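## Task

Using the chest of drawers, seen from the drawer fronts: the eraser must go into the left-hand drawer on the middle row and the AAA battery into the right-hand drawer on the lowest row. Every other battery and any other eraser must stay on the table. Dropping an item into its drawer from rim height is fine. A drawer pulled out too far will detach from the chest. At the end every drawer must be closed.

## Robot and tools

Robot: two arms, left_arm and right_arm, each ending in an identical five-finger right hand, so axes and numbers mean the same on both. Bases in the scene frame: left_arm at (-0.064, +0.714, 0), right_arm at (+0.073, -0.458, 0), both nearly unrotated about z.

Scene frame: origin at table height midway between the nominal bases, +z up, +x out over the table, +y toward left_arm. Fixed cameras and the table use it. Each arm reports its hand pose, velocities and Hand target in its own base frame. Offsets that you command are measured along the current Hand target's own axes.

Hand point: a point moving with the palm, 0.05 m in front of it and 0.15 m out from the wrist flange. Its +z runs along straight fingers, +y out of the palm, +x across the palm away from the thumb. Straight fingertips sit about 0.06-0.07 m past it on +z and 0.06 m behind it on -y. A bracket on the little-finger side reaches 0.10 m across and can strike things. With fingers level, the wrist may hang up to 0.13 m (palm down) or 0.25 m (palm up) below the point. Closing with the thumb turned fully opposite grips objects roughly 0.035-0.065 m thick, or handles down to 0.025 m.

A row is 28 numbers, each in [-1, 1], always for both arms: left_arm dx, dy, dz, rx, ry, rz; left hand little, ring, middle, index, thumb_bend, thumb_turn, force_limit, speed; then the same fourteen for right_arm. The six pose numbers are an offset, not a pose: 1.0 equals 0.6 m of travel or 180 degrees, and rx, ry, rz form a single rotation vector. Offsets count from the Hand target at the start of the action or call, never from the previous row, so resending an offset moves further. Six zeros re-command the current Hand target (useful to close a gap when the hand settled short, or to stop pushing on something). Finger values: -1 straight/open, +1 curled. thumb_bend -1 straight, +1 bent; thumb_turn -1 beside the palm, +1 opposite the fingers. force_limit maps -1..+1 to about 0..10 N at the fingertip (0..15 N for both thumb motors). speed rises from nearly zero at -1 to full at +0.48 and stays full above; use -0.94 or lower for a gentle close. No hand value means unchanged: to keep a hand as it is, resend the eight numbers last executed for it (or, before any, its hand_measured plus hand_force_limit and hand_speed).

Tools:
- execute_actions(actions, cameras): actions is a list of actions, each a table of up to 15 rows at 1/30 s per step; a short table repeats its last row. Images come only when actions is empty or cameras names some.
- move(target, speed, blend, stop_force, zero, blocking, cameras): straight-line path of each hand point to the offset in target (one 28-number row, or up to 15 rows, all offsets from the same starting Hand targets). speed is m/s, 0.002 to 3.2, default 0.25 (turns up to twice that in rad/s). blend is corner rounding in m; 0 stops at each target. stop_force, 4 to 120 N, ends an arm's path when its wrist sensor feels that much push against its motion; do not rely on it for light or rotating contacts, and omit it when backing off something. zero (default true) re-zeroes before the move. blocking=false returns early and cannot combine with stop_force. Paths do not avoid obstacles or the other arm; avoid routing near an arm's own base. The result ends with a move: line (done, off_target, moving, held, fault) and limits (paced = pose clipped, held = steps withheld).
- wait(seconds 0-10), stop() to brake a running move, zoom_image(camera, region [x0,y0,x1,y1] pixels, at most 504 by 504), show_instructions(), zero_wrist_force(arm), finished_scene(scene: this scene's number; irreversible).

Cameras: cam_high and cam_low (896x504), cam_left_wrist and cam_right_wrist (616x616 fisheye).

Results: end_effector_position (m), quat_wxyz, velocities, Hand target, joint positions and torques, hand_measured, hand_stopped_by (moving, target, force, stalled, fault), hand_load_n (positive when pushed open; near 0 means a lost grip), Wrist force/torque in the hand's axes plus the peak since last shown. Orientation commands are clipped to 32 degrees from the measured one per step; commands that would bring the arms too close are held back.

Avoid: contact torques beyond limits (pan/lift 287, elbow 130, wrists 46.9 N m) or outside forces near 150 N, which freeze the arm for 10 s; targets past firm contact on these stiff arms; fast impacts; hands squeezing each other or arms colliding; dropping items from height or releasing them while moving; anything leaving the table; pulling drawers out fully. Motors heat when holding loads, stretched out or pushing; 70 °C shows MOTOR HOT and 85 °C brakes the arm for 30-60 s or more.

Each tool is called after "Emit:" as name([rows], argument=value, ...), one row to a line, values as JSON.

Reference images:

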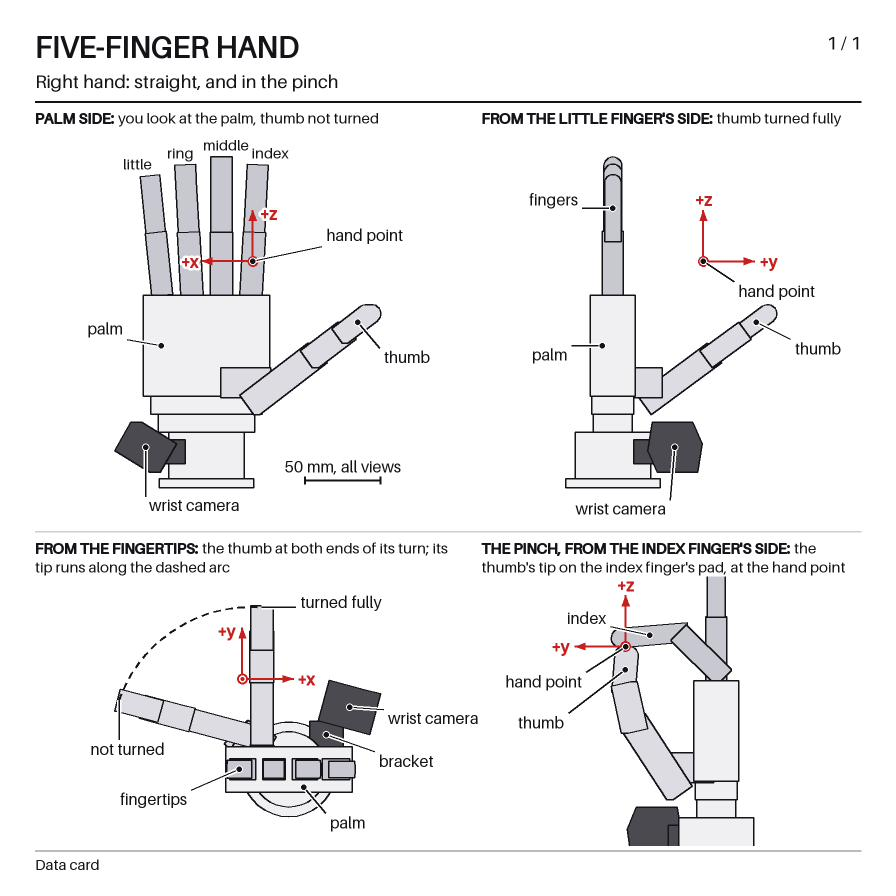

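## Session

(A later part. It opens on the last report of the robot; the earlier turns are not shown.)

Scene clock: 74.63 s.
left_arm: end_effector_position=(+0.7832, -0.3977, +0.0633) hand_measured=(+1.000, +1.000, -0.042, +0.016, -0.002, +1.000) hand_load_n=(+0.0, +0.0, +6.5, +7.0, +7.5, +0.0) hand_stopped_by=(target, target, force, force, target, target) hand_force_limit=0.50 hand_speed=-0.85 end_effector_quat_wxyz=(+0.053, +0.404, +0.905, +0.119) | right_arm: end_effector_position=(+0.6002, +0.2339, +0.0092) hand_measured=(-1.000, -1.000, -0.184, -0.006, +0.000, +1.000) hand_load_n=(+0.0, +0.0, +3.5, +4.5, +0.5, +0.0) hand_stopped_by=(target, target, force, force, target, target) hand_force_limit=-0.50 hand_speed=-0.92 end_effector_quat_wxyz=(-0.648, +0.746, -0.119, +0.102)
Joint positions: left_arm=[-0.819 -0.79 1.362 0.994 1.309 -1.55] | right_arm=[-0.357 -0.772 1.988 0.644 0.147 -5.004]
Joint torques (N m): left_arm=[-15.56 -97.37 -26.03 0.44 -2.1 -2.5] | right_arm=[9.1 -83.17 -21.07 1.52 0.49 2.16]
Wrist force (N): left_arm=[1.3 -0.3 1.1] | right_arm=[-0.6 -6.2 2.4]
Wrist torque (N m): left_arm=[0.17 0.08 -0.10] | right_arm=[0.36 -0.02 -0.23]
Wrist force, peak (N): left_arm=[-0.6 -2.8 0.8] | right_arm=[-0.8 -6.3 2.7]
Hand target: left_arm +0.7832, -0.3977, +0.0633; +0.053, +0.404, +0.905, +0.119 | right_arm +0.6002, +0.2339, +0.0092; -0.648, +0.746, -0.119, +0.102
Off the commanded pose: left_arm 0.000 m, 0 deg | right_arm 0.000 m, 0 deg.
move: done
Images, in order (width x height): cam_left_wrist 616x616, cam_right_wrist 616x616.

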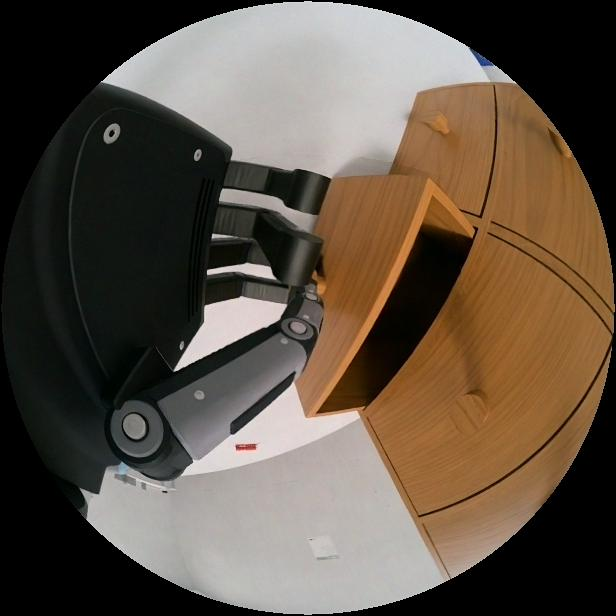

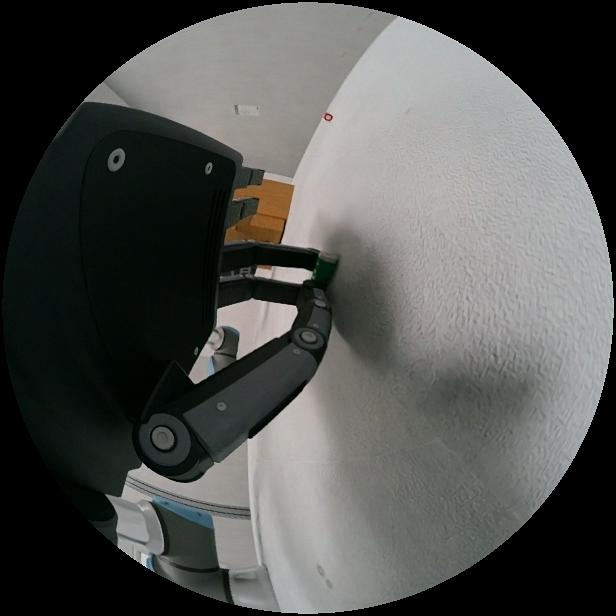

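Emit:
move([
  [0,0,0,0,0,0, 1,1,0.5,0.5,0,1,0.5,-0.85, 0,0,0,0,0,0, -1,-1,-0.3,-0.3,0,1,-0.5,0],
  [0,-0.1047,-0.0280,0,0,0, 1,1,0.5,0.5,0,1,0.5,-0.85, 0,-0.0660,-0.0093,0.0333,0,0, -1,-1,-0.3,-0.3,-0.15,1,-0.5,0],
], speed=0.04, cameras=["cam_left_wrist","cam_right_wrist"])

Scene clock: 81.53 s.
left_arm: end_effector_position=(+0.7576, -0.4207, +0.0633) hand_measured=(+1.000, +1.000, -0.042, +0.016, -0.002, +1.000) hand_load_n=(+0.0, +0.0, +6.5, +6.5, +7.5, +0.0) hand_stopped_by=(target, target, force, force, target, target) hand_force_limit=0.50 hand_speed=-0.85 end_effector_quat_wxyz=(+0.053, +0.404, +0.905, +0.119) | right_arm: end_effector_position=(+0.6009, +0.2339, +0.0256) hand_measured=(-1.000, -1.000, -0.300, -0.300, +0.000, +1.000) hand_load_n=(+0.0, +0.0, +0.0, +0.0, +0.0, +0.0) hand_stopped_by=(target, target, target, target, target, target) hand_force_limit=-0.50 hand_speed=0.00 end_effector_quat_wxyz=(-0.662, +0.732, -0.117, +0.106)
Joint positions: left_arm=[-0.863 -0.799 1.382 0.994 1.309 -1.595] | right_arm=[-0.364 -0.76 1.999 0.762 0.11 -5.145]
Joint torques (N m): left_arm=[-12.65 -97.31 -25.47 7.78 0.67 -3.05] | right_arm=[3.09 -75.99 -10.1 4.2 -2.02 -1.34]
Wrist force (N): left_arm=[0.5 -0.2 1.0] | right_arm=[-0.5 0.7 -0.9]
Wrist torque (N m): left_arm=[0.19 0.23 -0.17] | right_arm=[0.16 0.04 -0.19]
Wrist force, peak (N): left_arm=[1.5 -0.2 1.4] | right_arm=[-0.9 -6.7 2.5]
Hand target: left_arm +0.7575, -0.4207, +0.0633; +0.053, +0.404, +0.905, +0.119 (not the last commanded pose) | right_arm +0.6009, +0.2339, +0.0256; -0.662, +0.732, -0.117, +0.106 (not the last commanded pose)
Off the commanded pose: left_arm 0.031 m, 0 deg | right_arm 0.024 m, 4 deg.
FORCE FAULT: contact force on the right arm reached its limit, and that arm stopped. The contact can be on any part of that arm, not only on its tool. That arm's remaining commands of this call were not run. That arm is still stopped at the end of this call. That arm stays stopped for about 10 more seconds. Until then a move that you send moves the other arm only, and its call returns only when the move has ended. Once the stop has ended, the next robot result says so. If the stop ends while you think or write, that arm runs what you send next, counted from a new Hand target: where the arm stands when the stop ends. While its stop runs, that arm, its gripper or tool too, takes no new command. Until it ends, the stop uses up actions while you think or wait. An arm that is not stopped still takes commands.
move: fault (right_arm), off_target (left_arm; braked at the fault stop of right_arm); path passed 1 of 2 targets; target 2's new numbers were not sent
Images, in order (width x height): cam_left_wrist 616x616, cam_right_wrist 616x616.

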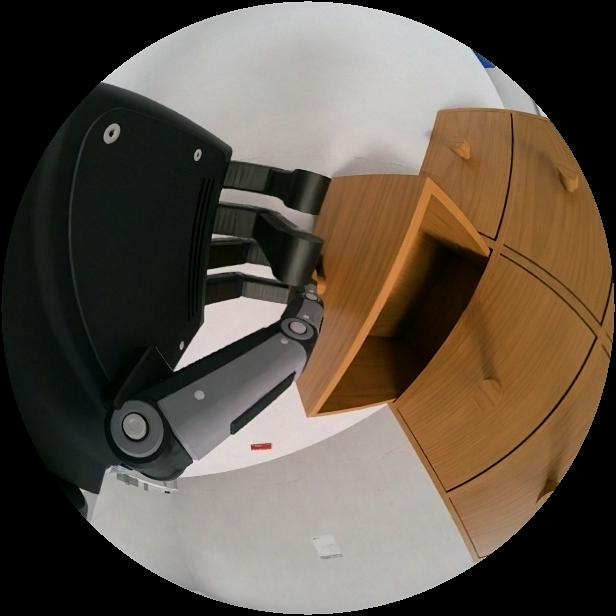

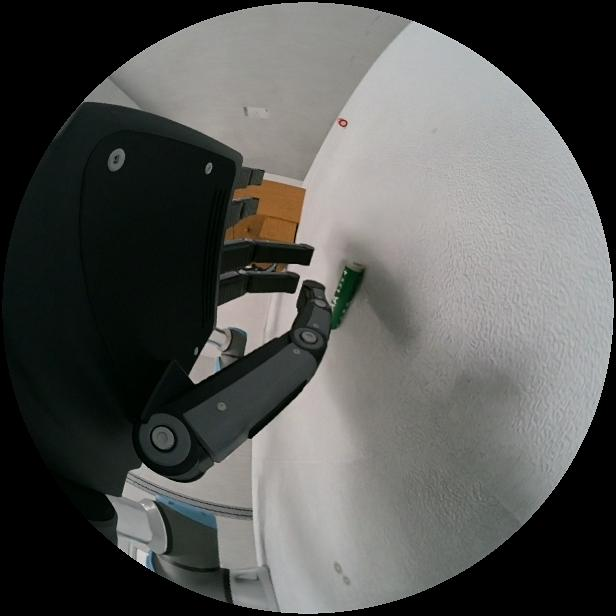

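Emit:
move([
  [0,-0.0499,-0.0134,0,0,0, 1,1,0.5,0.5,0,1,0.5,-0.85, 0,0,0,0,0,0, -1,-1,-0.3,-0.3,0,1,-0.5,0],
  [0,-0.0499,-0.0134,0,0,0, 1,1,-0.3,-0.3,0,1,0.5,0, 0,0,0,0,0,0, -1,-1,-0.3,-0.3,0,1,-0.5,0],
  [0,-0.1465,-0.0393,0,0,0, 1,1,-0.3,-0.3,0,1,0.5,0, 0,0,0,0,0,0, -1,-1,-0.3,-0.3,0,1,-0.5,0],
  [0,-0.1003,-0.2116,0,0,0, 1,1,-0.3,-0.3,0,1,0.5,0, 0,0,0,0,0,0, -1,-1,-0.3,-0.3,0,1,-0.5,0],
  [0.2535,0.0833,-0.1535,0,0,0, 1,1,-0.3,-0.3,0,1,0.5,0, 0,0,0,0,0,0, -1,-1,-0.3,-0.3,0,1,-0.5,0],
], speed=[0.04,0.1,0.08,0.2,0.2], blend=[0,0,0.01,0.02,0], cameras=["all"])

Scene clock: 93.87 s.
left_arm: end_effector_position=(+0.6742, -0.2913, +0.1653) hand_measured=(+1.000, +1.000, -0.300, -0.300, +0.000, +1.000) hand_load_n=(+0.0, +0.0, +0.0, +0.0, +0.0, +0.0) hand_stopped_by=(target, target, target, target, target, target) hand_force_limit=0.50 hand_speed=0.00 end_effector_quat_wxyz=(+0.053, +0.404, +0.905, +0.119) | right_arm: end_effector_position=(+0.6009, +0.2339, +0.0256) hand_measured=(-1.000, -1.000, -0.300, -0.300, +0.000, +1.000) hand_load_n=(+0.0, +0.0, +0.0, +0.0, +0.0, +0.0) hand_stopped_by=(target, target, target, target, target, target) hand_force_limit=-0.50 hand_speed=0.00 end_effector_quat_wxyz=(-0.662, +0.732, -0.117, +0.106)
Joint positions: left_arm=[-0.83 -1.093 1.68 0.982 1.309 -1.561] | right_arm=[-0.364 -0.76 1.999 0.762 0.11 -5.145]
Joint torques (N m): left_arm=[16.81 -77.56 -25.29 0.34 2.09 2.1] | right_arm=[2.88 -76.04 -10.98 4.53 -2.14 -1.15]
Wrist force (N): left_arm=[0.4 -0.4 -0.6] | right_arm=[0.1 1.1 -0.7]
Wrist torque (N m): left_arm=[0.02 0.02 -0.21] | right_arm=[0.22 -0.05 -0.13]
Wrist force, peak (N): left_arm=[-0.4 -0.4 -2.3] | right_arm=[-0.4 1.5 -0.9]
Hand target: left_arm +0.6742, -0.2913, +0.1653; +0.053, +0.404, +0.905, +0.119 | right_arm +0.6009, +0.2339, +0.0256; -0.662, +0.732, -0.117, +0.106
Off the commanded pose: left_arm 0.000 m, 0 deg.
FORCE FAULT, CONTINUED: the right arm's stop, for the force fault that an earlier result reported, is over. The rest of the stop counts as 16 of the actions that you can send in this scene. That arm was still stopped when this call began, so it ran no command of this call. That arm's target is now where it stood when the stop ended, not its last command. That arm accepts commands again.
move: done (left_arm), not run (right_arm; its earlier fault stop)

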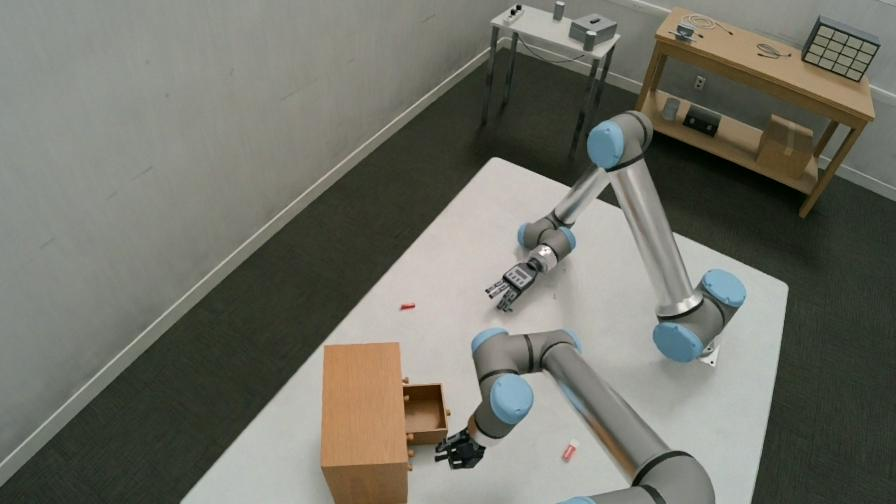

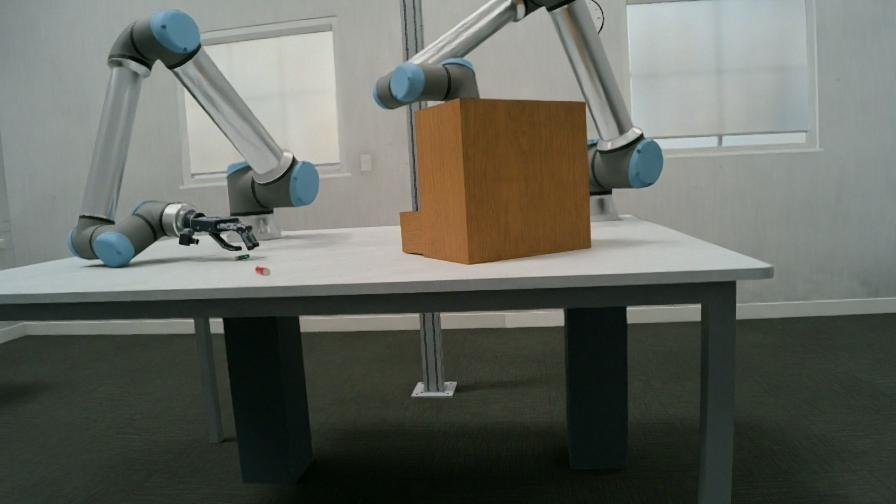

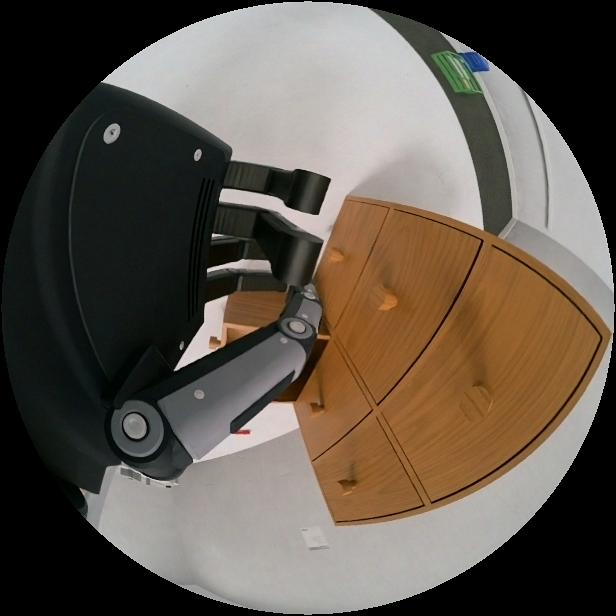

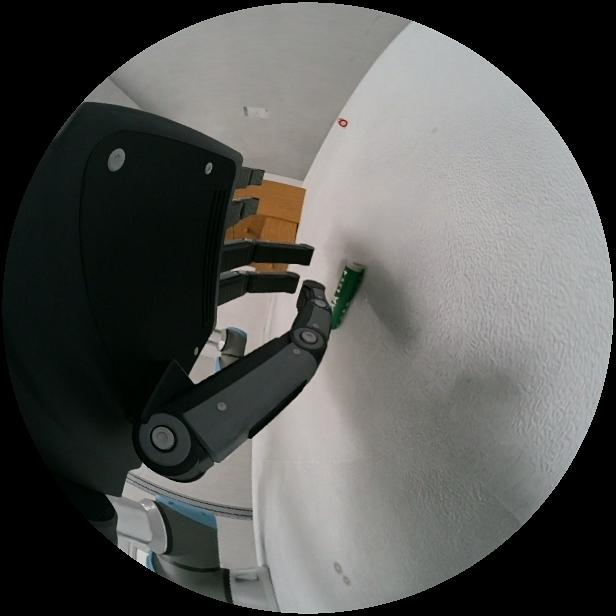

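Emit:
zoom_image(camera="cam_left_wrist", region=[310, 220, 500, 430])

Emit:
move(target=[0,0,0,0,0,0, 1,1,-0.3,-0.3,0,1,0.5,0, -0.0075,-0.1668,-0.0787,-0.0792,0.0642,0.0147, -1,-1,-0.3,-0.3,0,1,-0.5,0], speed=0.1, cameras=["cam_right_wrist","cam_low"])

Scaled by 2.400 from the camera's 616x616 image, which has a finer 880x880 frame.

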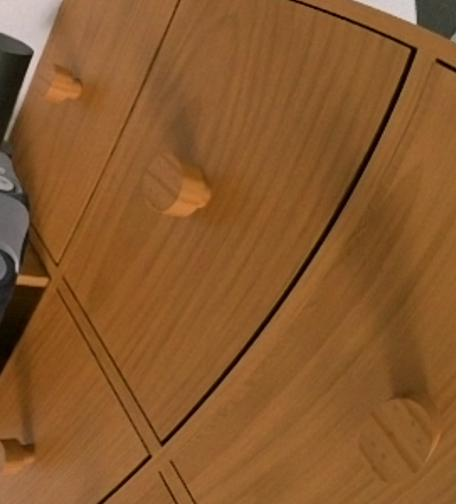

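Scene clock: 100.37 s.
left_arm: end_effector_position=(+0.6742, -0.2913, +0.1653) hand_measured=(+1.000, +1.000, -0.300, -0.300, +0.000, +1.000) hand_load_n=(+0.0, +0.0, +0.0, +0.0, +0.0, +0.0) hand_stopped_by=(target, target, target, target, target, target) hand_force_limit=0.50 hand_speed=0.00 end_effector_quat_wxyz=(+0.053, +0.404, +0.905, +0.119) | right_arm: end_effector_position=(+0.5851, +0.2001, +0.1299) hand_measured=(-1.000, -1.000, -0.300, -0.300, +0.000, +1.000) hand_load_n=(+0.0, +0.0, +0.0, +0.0, +0.0, +0.0) hand_stopped_by=(target, target, target, target, target, target) hand_force_limit=-0.50 hand_speed=0.00 end_effector_quat_wxyz=(-0.554, +0.791, -0.212, +0.148)
Joint positions: left_arm=[-0.83 -1.093 1.68 0.982 1.309 -1.561] | right_arm=[-0.388 -1.222 2.093 0.345 0.374 -4.333]
Joint torques (N m): left_arm=[15.32 -78.83 -23.94 0.33 1.97 1.99] | right_arm=[4.08 -72.28 -12.95 4.05 -0.09 1.98]
Wrist force (N): left_arm=[0.4 -0.4 -0.8] | right_arm=[-0.1 0.6 -1.0]
Wrist torque (N m): left_arm=[0.04 0.02 -0.21] | right_arm=[0.09 -0.01 -0.10]
Wrist force, peak (N): left_arm=[0.6 -0.5 -1.2] | right_arm=[-0.6 1.6 -0.7]
Hand target: left_arm +0.6742, -0.2913, +0.1653; +0.053, +0.404, +0.905, +0.119 | right_arm +0.5851, +0.2001, +0.1299; -0.554, +0.791, -0.212, +0.148
Off the commanded pose: left_arm 0.000 m, 0 deg | right_arm 0.000 m, 0 deg.
move: done
Images, in order (width x height): cam_low 896x504, cam_right_wrist 616x616.

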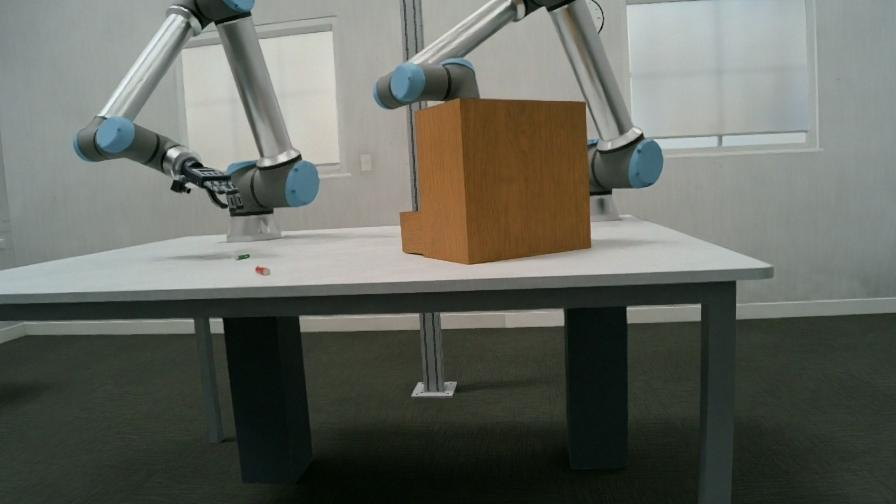

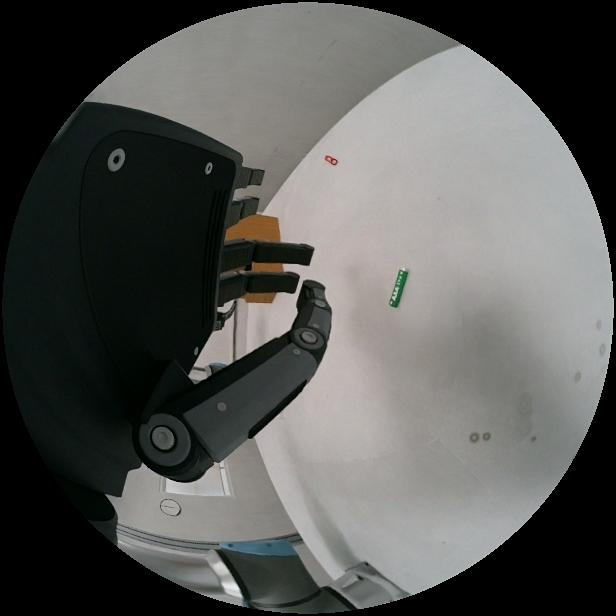

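Emit:
move(target=[-0.0033,0.0644,0.0173,0,0,0, 1,1,-0.3,-0.3,0,1,0.5,0, -0.0065,0.0627,0.1025,0.1,0,0, -1,-1,-0.3,-0.3,-0.15,1,-0.5,0], speed=0.12, cameras=["cam_right_wrist","cam_low"])

Scene clock: 106.00 s.
left_arm: end_effector_position=(+0.7053, -0.2660, +0.1653) hand_measured=(+1.000, +1.000, -0.300, -0.300, +0.000, +1.000) hand_load_n=(+0.0, +0.0, +0.0, +0.0, +0.0, +0.0) hand_stopped_by=(target, target, target, target, target, target) hand_force_limit=0.50 hand_speed=0.00 end_effector_quat_wxyz=(+0.053, +0.404, +0.905, +0.119) | right_arm: end_effector_position=(+0.6041, +0.2409, +0.0735) hand_measured=(-1.000, -1.000, -0.300, -0.300, -0.150, +1.000) hand_load_n=(+0.0, +0.0, +0.0, +0.0, +0.0, +0.0) hand_stopped_by=(target, target, target, target, target, target) hand_force_limit=-0.50 hand_speed=0.00 end_effector_quat_wxyz=(+0.670, -0.695, +0.186, -0.180)
Joint positions: left_arm=[-0.768 -1.075 1.647 0.98 1.31 -1.497] | right_arm=[-0.365 -1.221 2.272 -0.825 0.163 -3.365]
Joint torques (N m): left_arm=[14.22 -57.49 -46.5 0.81 2.33 2.17] | right_arm=[-7.56 -68.26 -9.36 -1.54 1.32 2.36]
Wrist force (N): left_arm=[0.3 -0.1 -1.4] | right_arm=[-0.1 0.6 -0.5]
Wrist torque (N m): left_arm=[0.07 0.04 -0.17] | right_arm=[0.09 -0.14 -0.14]
Wrist force, peak (N): left_arm=[0.4 -0.7 -1.2] | right_arm=[0.1 1.5 -0.4]
Hand target: left_arm +0.7053, -0.2660, +0.1653; +0.053, +0.404, +0.905, +0.119 | right_arm +0.6041, +0.2409, +0.0735; +0.671, -0.695, +0.186, -0.180
Off the commanded pose: left_arm 0.000 m, 0 deg | right_arm 0.000 m, 0 deg.
move: done
Images, in order (width x height): cam_low 896x504, cam_right_wrist 616x616.

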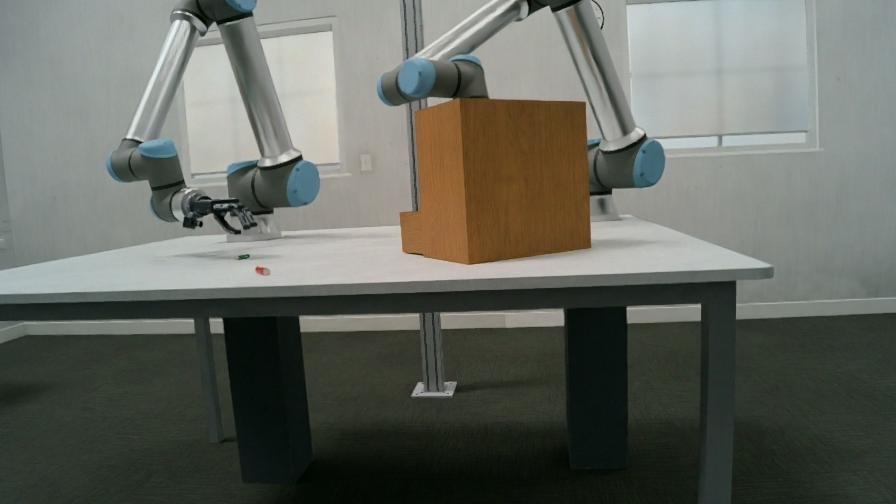

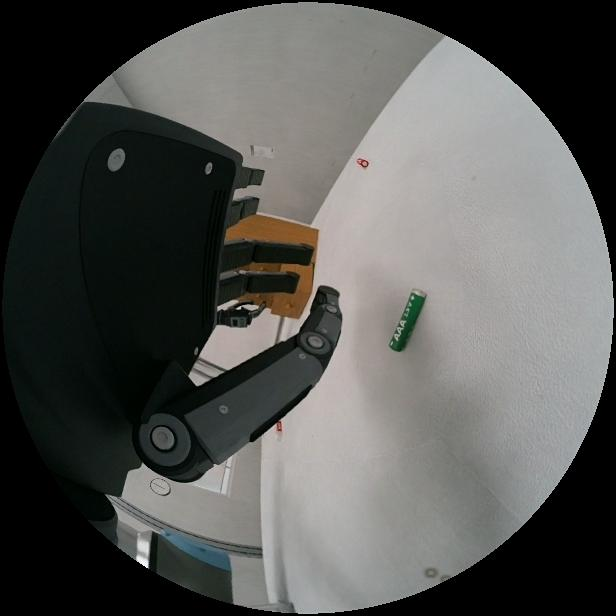

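Emit:
move(target=[0,0.0435,0.0117,0,0,0, 1,1,-0.3,-0.3,0,1,0.5,0, 0.0017,0.1000,0.0018,0,0,0, -1,-1,-0.3,-0.3,-0.15,1,-0.5,0], speed=0.04, stop_force=5, cameras=["cam_right_wrist","cam_left_wrist"])

Emit:
zoom_image(camera="cam_right_wrist", region=[280, 220, 380, 320])

Scene clock: 110.37 s.
left_arm: end_effector_position=(+0.7254, -0.2480, +0.1652) hand_measured=(+1.000, +1.000, -0.300, -0.300, +0.000, +1.000) hand_load_n=(+0.0, +0.0, +0.0, +0.0, +0.0, +0.0) hand_stopped_by=(target, target, target, target, target, target) hand_force_limit=0.50 hand_speed=0.00 end_effector_quat_wxyz=(+0.053, +0.404, +0.905, +0.119) | right_arm: end_effector_position=(+0.6045, +0.2395, +0.0135) hand_measured=(-1.000, -1.000, -0.300, -0.300, -0.150, +1.000) hand_load_n=(+0.0, +0.0, +0.0, +0.0, +0.0, +0.0) hand_stopped_by=(target, target, target, target, target, target) hand_force_limit=-0.50 hand_speed=0.00 end_effector_quat_wxyz=(+0.671, -0.695, +0.186, -0.180)
Joint positions: left_arm=[-0.728 -1.063 1.625 0.979 1.311 -1.455] | right_arm=[-0.367 -1.105 2.283 -0.954 0.161 -3.363]
Joint torques (N m): left_arm=[16.24 -58.81 -46.72 -0.14 1.46 2.42] | right_arm=[-8.78 -38.71 -4.69 -1.53 -2.69 2.34]
Wrist force (N): left_arm=[0.2 -0.2 -1.3] | right_arm=[0.0 0.6 -0.6]
Wrist torque (N m): left_arm=[0.05 0.06 -0.19] | right_arm=[0.12 -0.12 -0.17]
Wrist force, peak (N): left_arm=[0.2 -0.3 -1.4] | right_arm=[-0.7 1.2 -0.7]
Hand target: left_arm +0.7254, -0.2480, +0.1652; +0.053, +0.404, +0.905, +0.119 | right_arm +0.6045, +0.2395, +0.0135; +0.671, -0.695, +0.186, -0.180
Off the commanded pose: left_arm 0.000 m, 0 deg | right_arm 0.000 m, 0 deg.
move: done
Images, in order (width x height): cam_left_wrist 616x616, cam_right_wrist 616x616.

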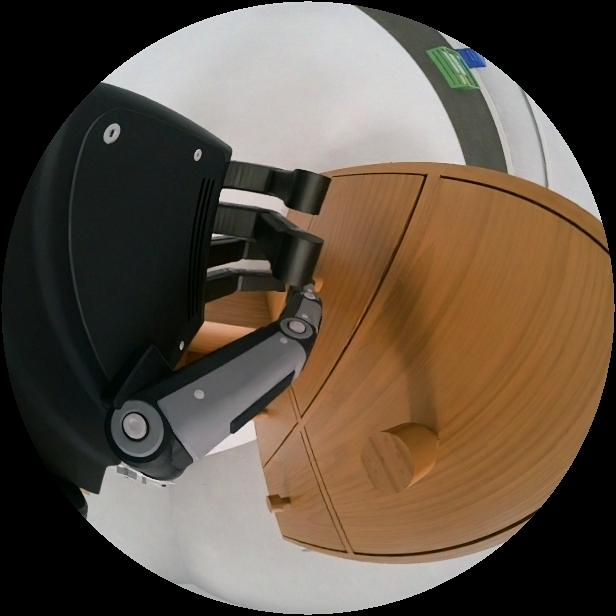

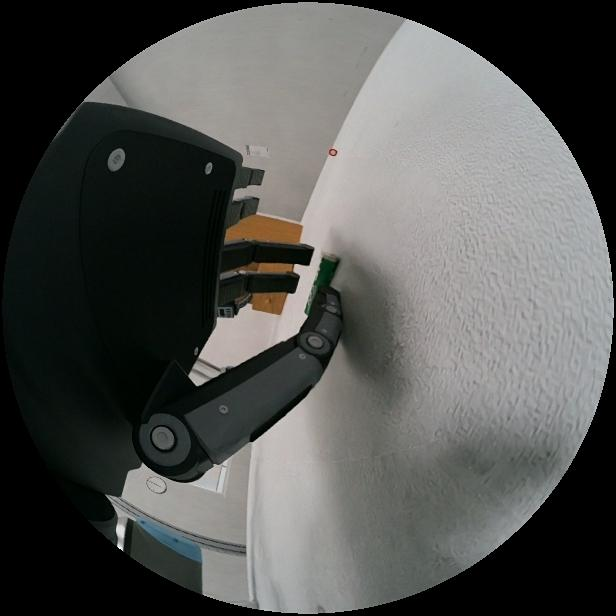

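Scaled by 5.040 from the camera's 616x616 image, which has a finer 880x880 frame.

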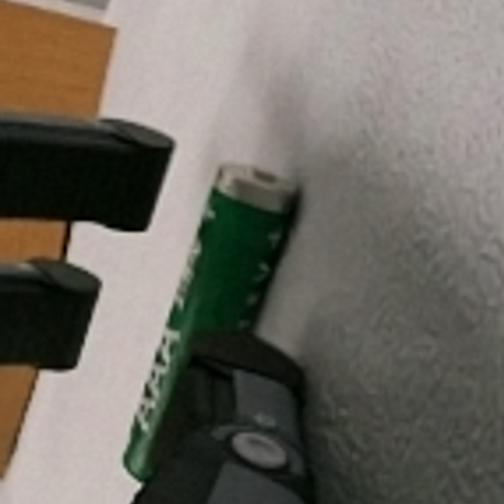

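Emit:
move(target=[0,-0.0043,0.0161,0,0,0, 1,1,-0.3,-0.3,0,1,0.5,0, 0,0,0,0,0,0, -1,-1,0.6,0.6,-0.15,1,-0.5,-0.92], speed=0.01, stop_force=4, cameras=["cam_right_wrist","cam_left_wrist"])

Emit:
zoom_image(camera="cam_right_wrist", region=[280, 220, 380, 320])

Scene clock: 114.00 s.
left_arm: end_effector_position=(+0.7255, -0.2480, +0.1637) hand_measured=(+1.000, +1.000, -0.300, -0.300, +0.000, +1.000) hand_load_n=(+0.0, +0.0, +0.0, +0.0, +0.5, +0.0) hand_stopped_by=(target, target, target, target, target, target) hand_force_limit=0.50 hand_speed=0.00 end_effector_quat_wxyz=(+0.053, +0.404, +0.905, +0.119) | right_arm: end_effector_position=(+0.6045, +0.2395, +0.0135) hand_measured=(-1.000, -1.000, +0.050, +0.260, -0.150, +1.000) hand_load_n=(+0.0, +0.0, +4.0, +4.0, +0.5, -0.5) hand_stopped_by=(target, target, force, force, target, target) hand_force_limit=-0.50 hand_speed=-0.92 end_effector_quat_wxyz=(+0.671, -0.695, +0.186, -0.180)
Joint positions: left_arm=[-0.728 -1.061 1.626 0.977 1.311 -1.455] | right_arm=[-0.367 -1.105 2.283 -0.954 0.161 -3.363]
Joint torques (N m): left_arm=[16.24 -76.17 -45.36 7.7 1.7 1.68] | right_arm=[-7.87 -39.26 -7.53 -1.42 -2.17 2.07]
Wrist force (N): left_arm=[-0.2 -0.8 -5.4] | right_arm=[-0.7 -2.8 1.6]
Wrist torque (N m): left_arm=[-0.03 0.15 -0.22] | right_arm=[0.21 -0.07 -0.28]
Wrist force, peak (N): left_arm=[-0.2 -1.1 -10.0] | right_arm=[-0.1 -3.4 2.0]
Hand target: left_arm +0.7255, -0.2480, +0.1637; +0.053, +0.404, +0.905, +0.119 (not the last commanded pose) | right_arm +0.6045, +0.2395, +0.0135; +0.671, -0.695, +0.186, -0.180
Off the commanded pose: left_arm 0.009 m, 0 deg | right_arm 0.000 m, 0 deg.
move: contact (left_arm)
Images, in order (width x height): cam_left_wrist 616x616, cam_right_wrist 616x616.

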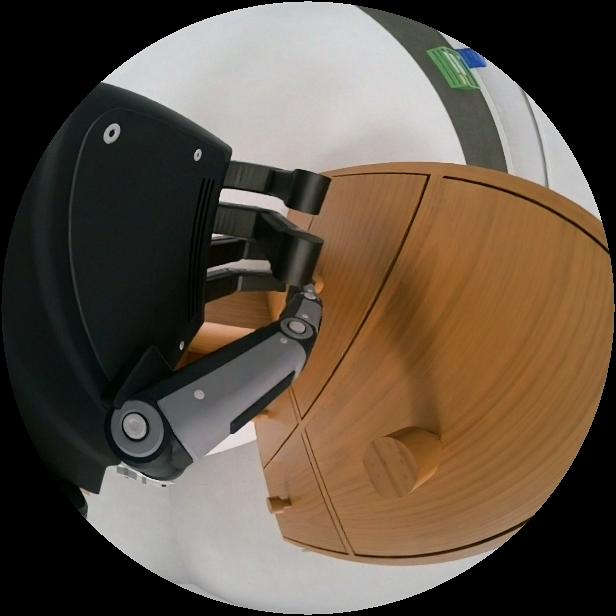

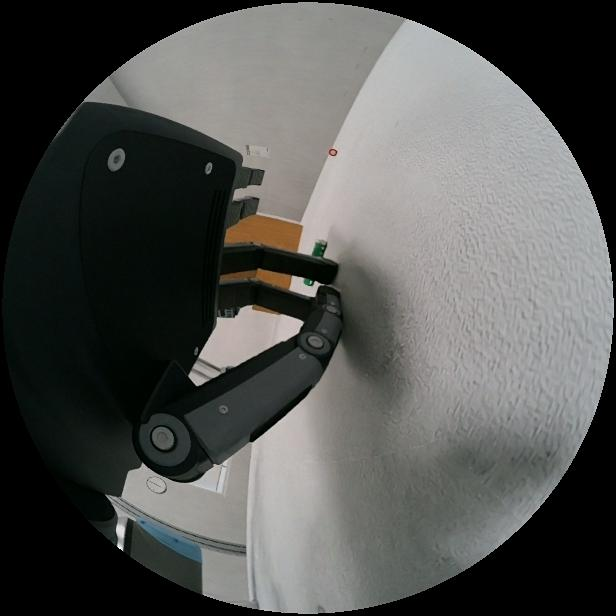

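Scaled by 5.040 from the camera's 616x616 image, which has a finer 880x880 frame.

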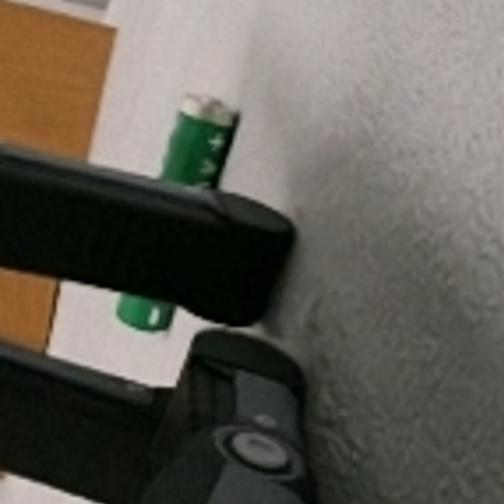

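Emit:
move([
  [0,0,0,0,0,0, 1,1,0.5,0.5,0,1,0.5,-0.85, 0,0,0,0,0,0, -1,-1,-0.3,-0.3,-0.15,1,-0.5,0],
  [0,-0.0805,-0.0216,0,0,0, 1,1,0.5,0.5,0,1,0.5,-0.85, 0.0048,-0.1915,-0.0800,-0.1,0,0, -1,-1,-0.3,-0.3,-0.15,1,-0.5,0],
], speed=0.08, cameras=["cam_left_wrist","cam_right_wrist"])

Scene clock: 122.57 s.
left_arm: end_effector_position=(+0.6883, -0.2814, +0.1637) hand_measured=(+1.000, +1.000, -0.042, +0.030, -0.002, +1.000) hand_load_n=(+0.0, +0.0, +7.0, +7.0, +6.5, -0.5) hand_stopped_by=(target, target, force, force, target, target) hand_force_limit=0.50 hand_speed=-0.85 end_effector_quat_wxyz=(+0.053, +0.404, +0.905, +0.119) | right_arm: end_effector_position=(+0.5850, +0.2001, +0.1300) hand_measured=(-1.000, -1.000, -0.300, -0.300, -0.150, +1.000) hand_load_n=(+0.0, +0.0, +0.0, +0.0, +0.0, +0.0) hand_stopped_by=(target, target, target, target, target, target) hand_force_limit=-0.50 hand_speed=0.00 end_effector_quat_wxyz=(-0.554, +0.791, -0.212, +0.149)
Joint positions: left_arm=[-0.804 -1.082 1.665 0.979 1.309 -1.534] | right_arm=[-0.388 -1.223 2.093 0.345 0.374 -4.333]
Joint torques (N m): left_arm=[-14.43 -77.41 -27.08 7.6 -1.52 -2.91] | right_arm=[15.24 -71.7 -34.93 5.41 -0.04 -2.98]
Wrist force (N): left_arm=[1.6 0.2 1.0] | right_arm=[-0.2 0.3 -0.7]
Wrist torque (N m): left_arm=[0.14 0.10 -0.10] | right_arm=[0.03 -0.01 0.02]
Wrist force, peak (N): left_arm=[0.0 -0.6 -5.8] | right_arm=[-0.6 -3.0 2.4]
Hand target: left_arm +0.6882, -0.2814, +0.1637; +0.053, +0.404, +0.905, +0.119 | right_arm +0.5850, +0.2001, +0.1300; -0.554, +0.791, -0.212, +0.148
Off the commanded pose: left_arm 0.000 m, 0 deg | right_arm 0.000 m, 0 deg.
move: done
Images, in order (width x height): cam_left_wrist 616x616, cam_right_wrist 616x616.

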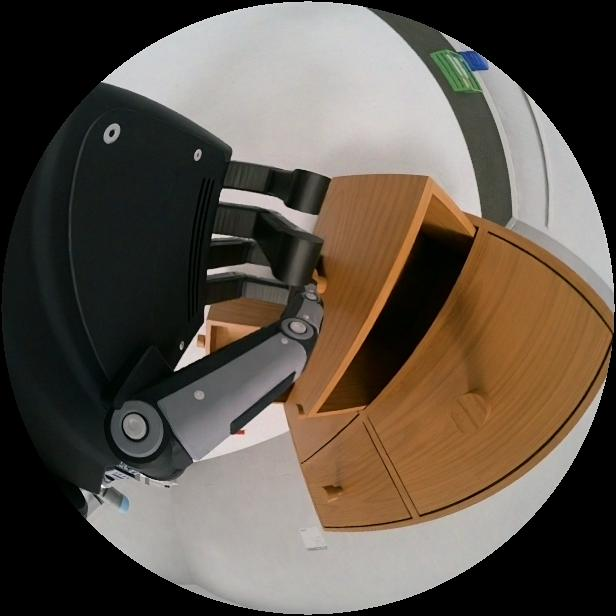

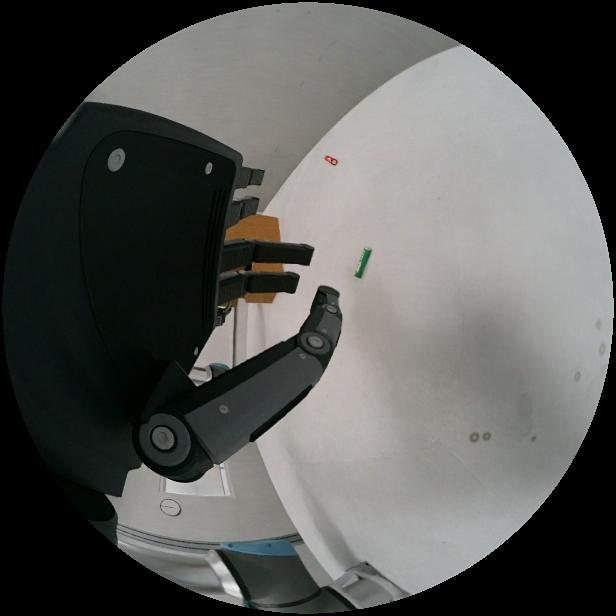

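Emit:
move(target=[0,-0.1047,-0.0280,0,0,0, 1,1,0.5,0.5,0,1,0.5,-0.85, -0.0170,0.0245,0.2008,0.1024,-0.0168,-0.0714, -1,-1,-0.3,-0.3,-0.2,1,-0.5,0], speed=0.08, cameras=["cam_left_wrist","cam_right_wrist","cam_low"])

Scene clock: 141.50 s.
left_arm: end_effector_position=(+0.6399, -0.3249, +0.1637) hand_measured=(+1.000, +1.000, -0.042, +0.030, -0.002, +1.000) hand_load_n=(+0.0, +0.0, +7.5, +6.0, +7.0, -0.5) hand_stopped_by=(target, target, force, force, target, target) hand_force_limit=0.50 hand_speed=-0.85 end_effector_quat_wxyz=(+0.053, +0.404, +0.905, +0.119) | right_arm: end_effector_position=(+0.6303, +0.2988, +0.0749) hand_measured=(-1.000, -1.000, -0.300, -0.300, -0.200, +1.000) hand_load_n=(+0.0, +0.0, +0.0, +0.0, +0.0, +0.0) hand_stopped_by=(target, target, target, target, target, target) hand_force_limit=-0.50 hand_speed=0.00 end_effector_quat_wxyz=(-0.658, +0.715, -0.082, +0.220)
Joint positions: left_arm=[-0.906 -1.102 1.704 0.988 1.31 -1.64] | right_arm=[-0.234 -1.197 2.204 -0.83 0.206 -3.525]
Joint torques (N m): left_arm=[-15.08 -78.51 -26.3 7.77 1.67 -2.58] | right_arm=[3.46 -72.78 -12.02 -0.74 1.81 2.99]
Wrist force (N): left_arm=[1.2 -0.2 0.5] | right_arm=[0.0 0.5 -0.8]
Wrist torque (N m): left_arm=[0.20 0.11 -0.14] | right_arm=[0.13 -0.07 -0.16]
Wrist force, peak (N): left_arm=[2.3 0.9 1.1] | right_arm=[-0.8 1.4 -0.7]
Hand target: left_arm +0.6399, -0.3249, +0.1637; +0.053, +0.404, +0.905, +0.119 | right_arm +0.6303, +0.2988, +0.0749; -0.658, +0.715, -0.082, +0.220
Off the commanded pose: left_arm 0.000 m, 0 deg | right_arm 0.000 m, 0 deg.
move: done
Images, in order (width x height): cam_low 896x504, cam_left_wrist 616x616, cam_right_wrist 616x616.

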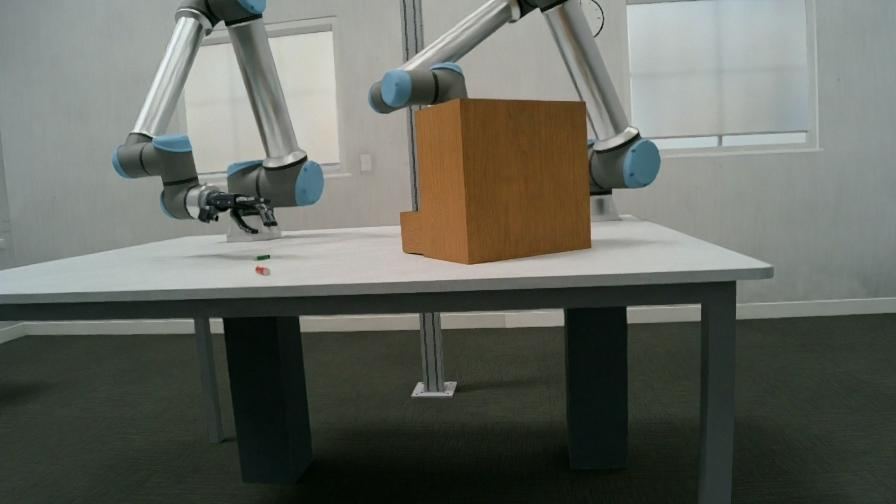

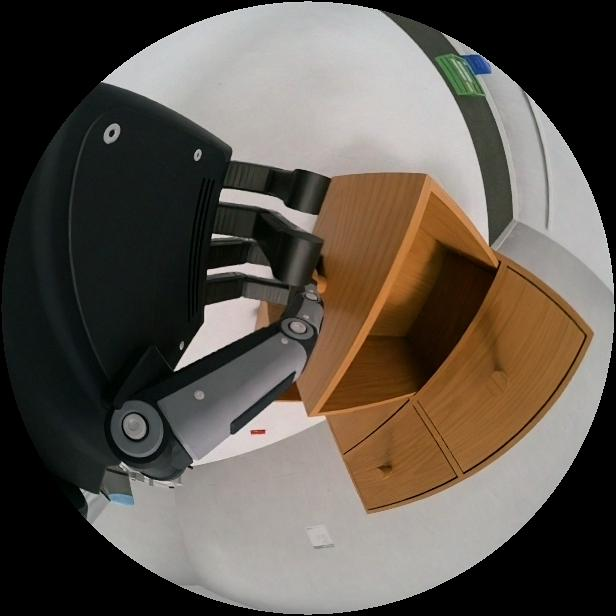

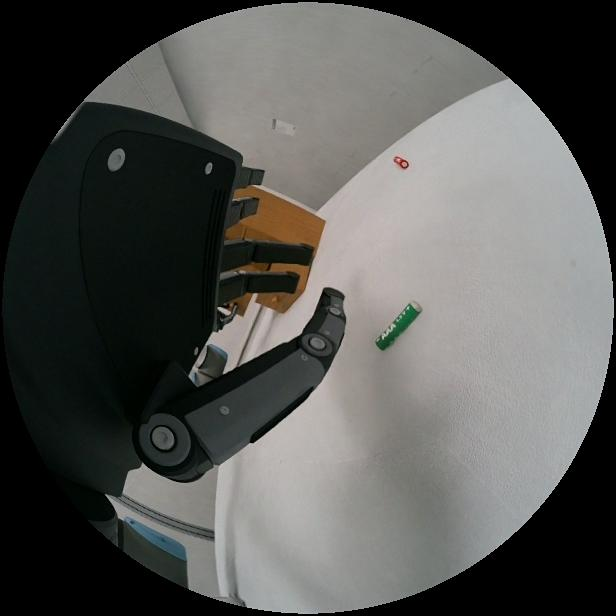

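Emit:
zoom_image(camera="cam_right_wrist", region=[350, 275, 450, 375])

Scaled by 5.040 from the camera's 616x616 image, which has a finer 880x880 frame.

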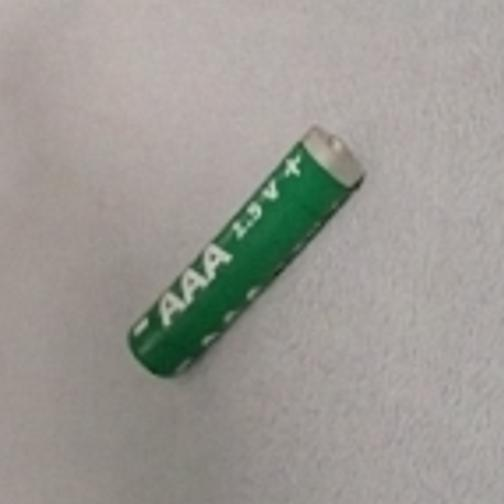

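Emit:
move([
  [0,0,0,0,0,0, 1,1,-0.3,-0.3,0,1,0.5,0, 0,0,0,0,0,0, -1,-1,-0.3,-0.3,-0.2,1,-0.5,0],
  [0,-0.0966,-0.0259,0,0,0, 1,1,-0.3,-0.3,0,1,0.5,0, -0.0185,0.0988,0.0035,0,0,0, -1,-1,-0.3,-0.3,-0.2,1,-0.5,0],
], speed=0.05, cameras=["cam_left_wrist","cam_right_wrist"])

Emit:
zoom_image(camera="cam_right_wrist", region=[280, 220, 380, 320])

Scene clock: 151.77 s.
left_arm: end_effector_position=(+0.5952, -0.3649, +0.1637) hand_measured=(+1.000, +1.000, -0.300, -0.300, +0.000, +1.000) hand_load_n=(+0.0, +0.0, +0.0, +0.0, +0.0, -0.5) hand_stopped_by=(target, target, target, target, target, target) hand_force_limit=0.50 hand_speed=0.00 end_effector_quat_wxyz=(+0.053, +0.404, +0.905, +0.119) | right_arm: end_effector_position=(+0.6316, +0.2982, +0.0146) hand_measured=(-1.000, -1.000, -0.300, -0.300, -0.200, +1.000) hand_load_n=(-0.5, +0.0, +0.0, +0.0, +0.5, +0.0) hand_stopped_by=(target, target, target, target, target, target) hand_force_limit=-0.50 hand_speed=0.00 end_effector_quat_wxyz=(-0.658, +0.715, -0.082, +0.220)
Joint positions: left_arm=[-1.002 -1.113 1.727 1 1.313 -1.739] | right_arm=[-0.235 -1.088 2.214 -0.95 0.205 -3.524]
Joint torques (N m): left_arm=[-15.98 -77.27 -23.52 7.83 2.06 -3.05] | right_arm=[-7.7 -42.92 -6.87 -2.23 -2.62 2.6]
Wrist force (N): left_arm=[0.9 0.0 -0.6] | right_arm=[-0.1 0.9 -0.8]
Wrist torque (N m): left_arm=[0.09 -0.06 -0.02] | right_arm=[0.19 -0.03 -0.18]
Wrist force, peak (N): left_arm=[1.3 -0.4 1.2] | right_arm=[-0.2 1.5 -1.1]
Hand target: left_arm +0.5952, -0.3649, +0.1637; +0.053, +0.404, +0.905, +0.119 | right_arm +0.6316, +0.2982, +0.0146; -0.658, +0.715, -0.082, +0.220
Off the commanded pose: left_arm 0.000 m, 0 deg | right_arm 0.000 m, 0 deg.
move: done
Images, in order (width x height): cam_left_wrist 616x616, cam_right_wrist 616x616.

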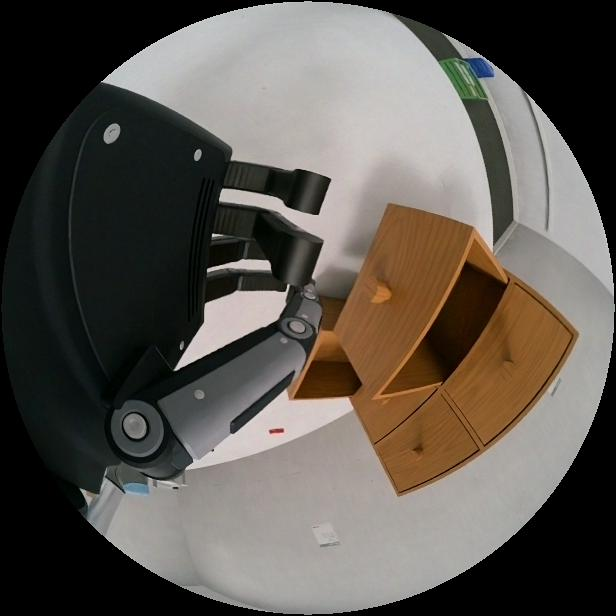

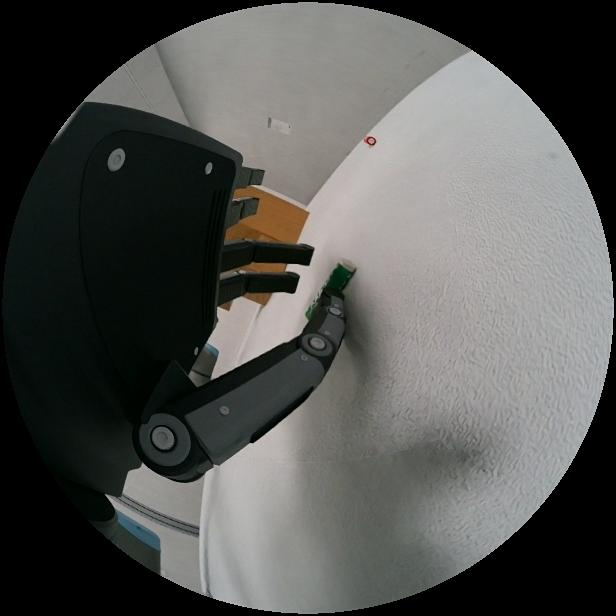

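Scaled by 5.040 from the camera's 616x616 image, which has a finer 880x880 frame.

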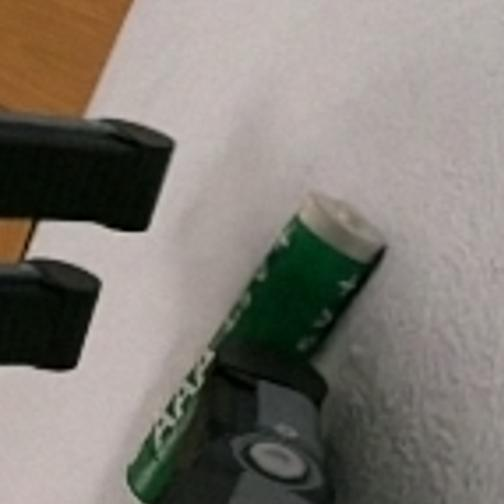

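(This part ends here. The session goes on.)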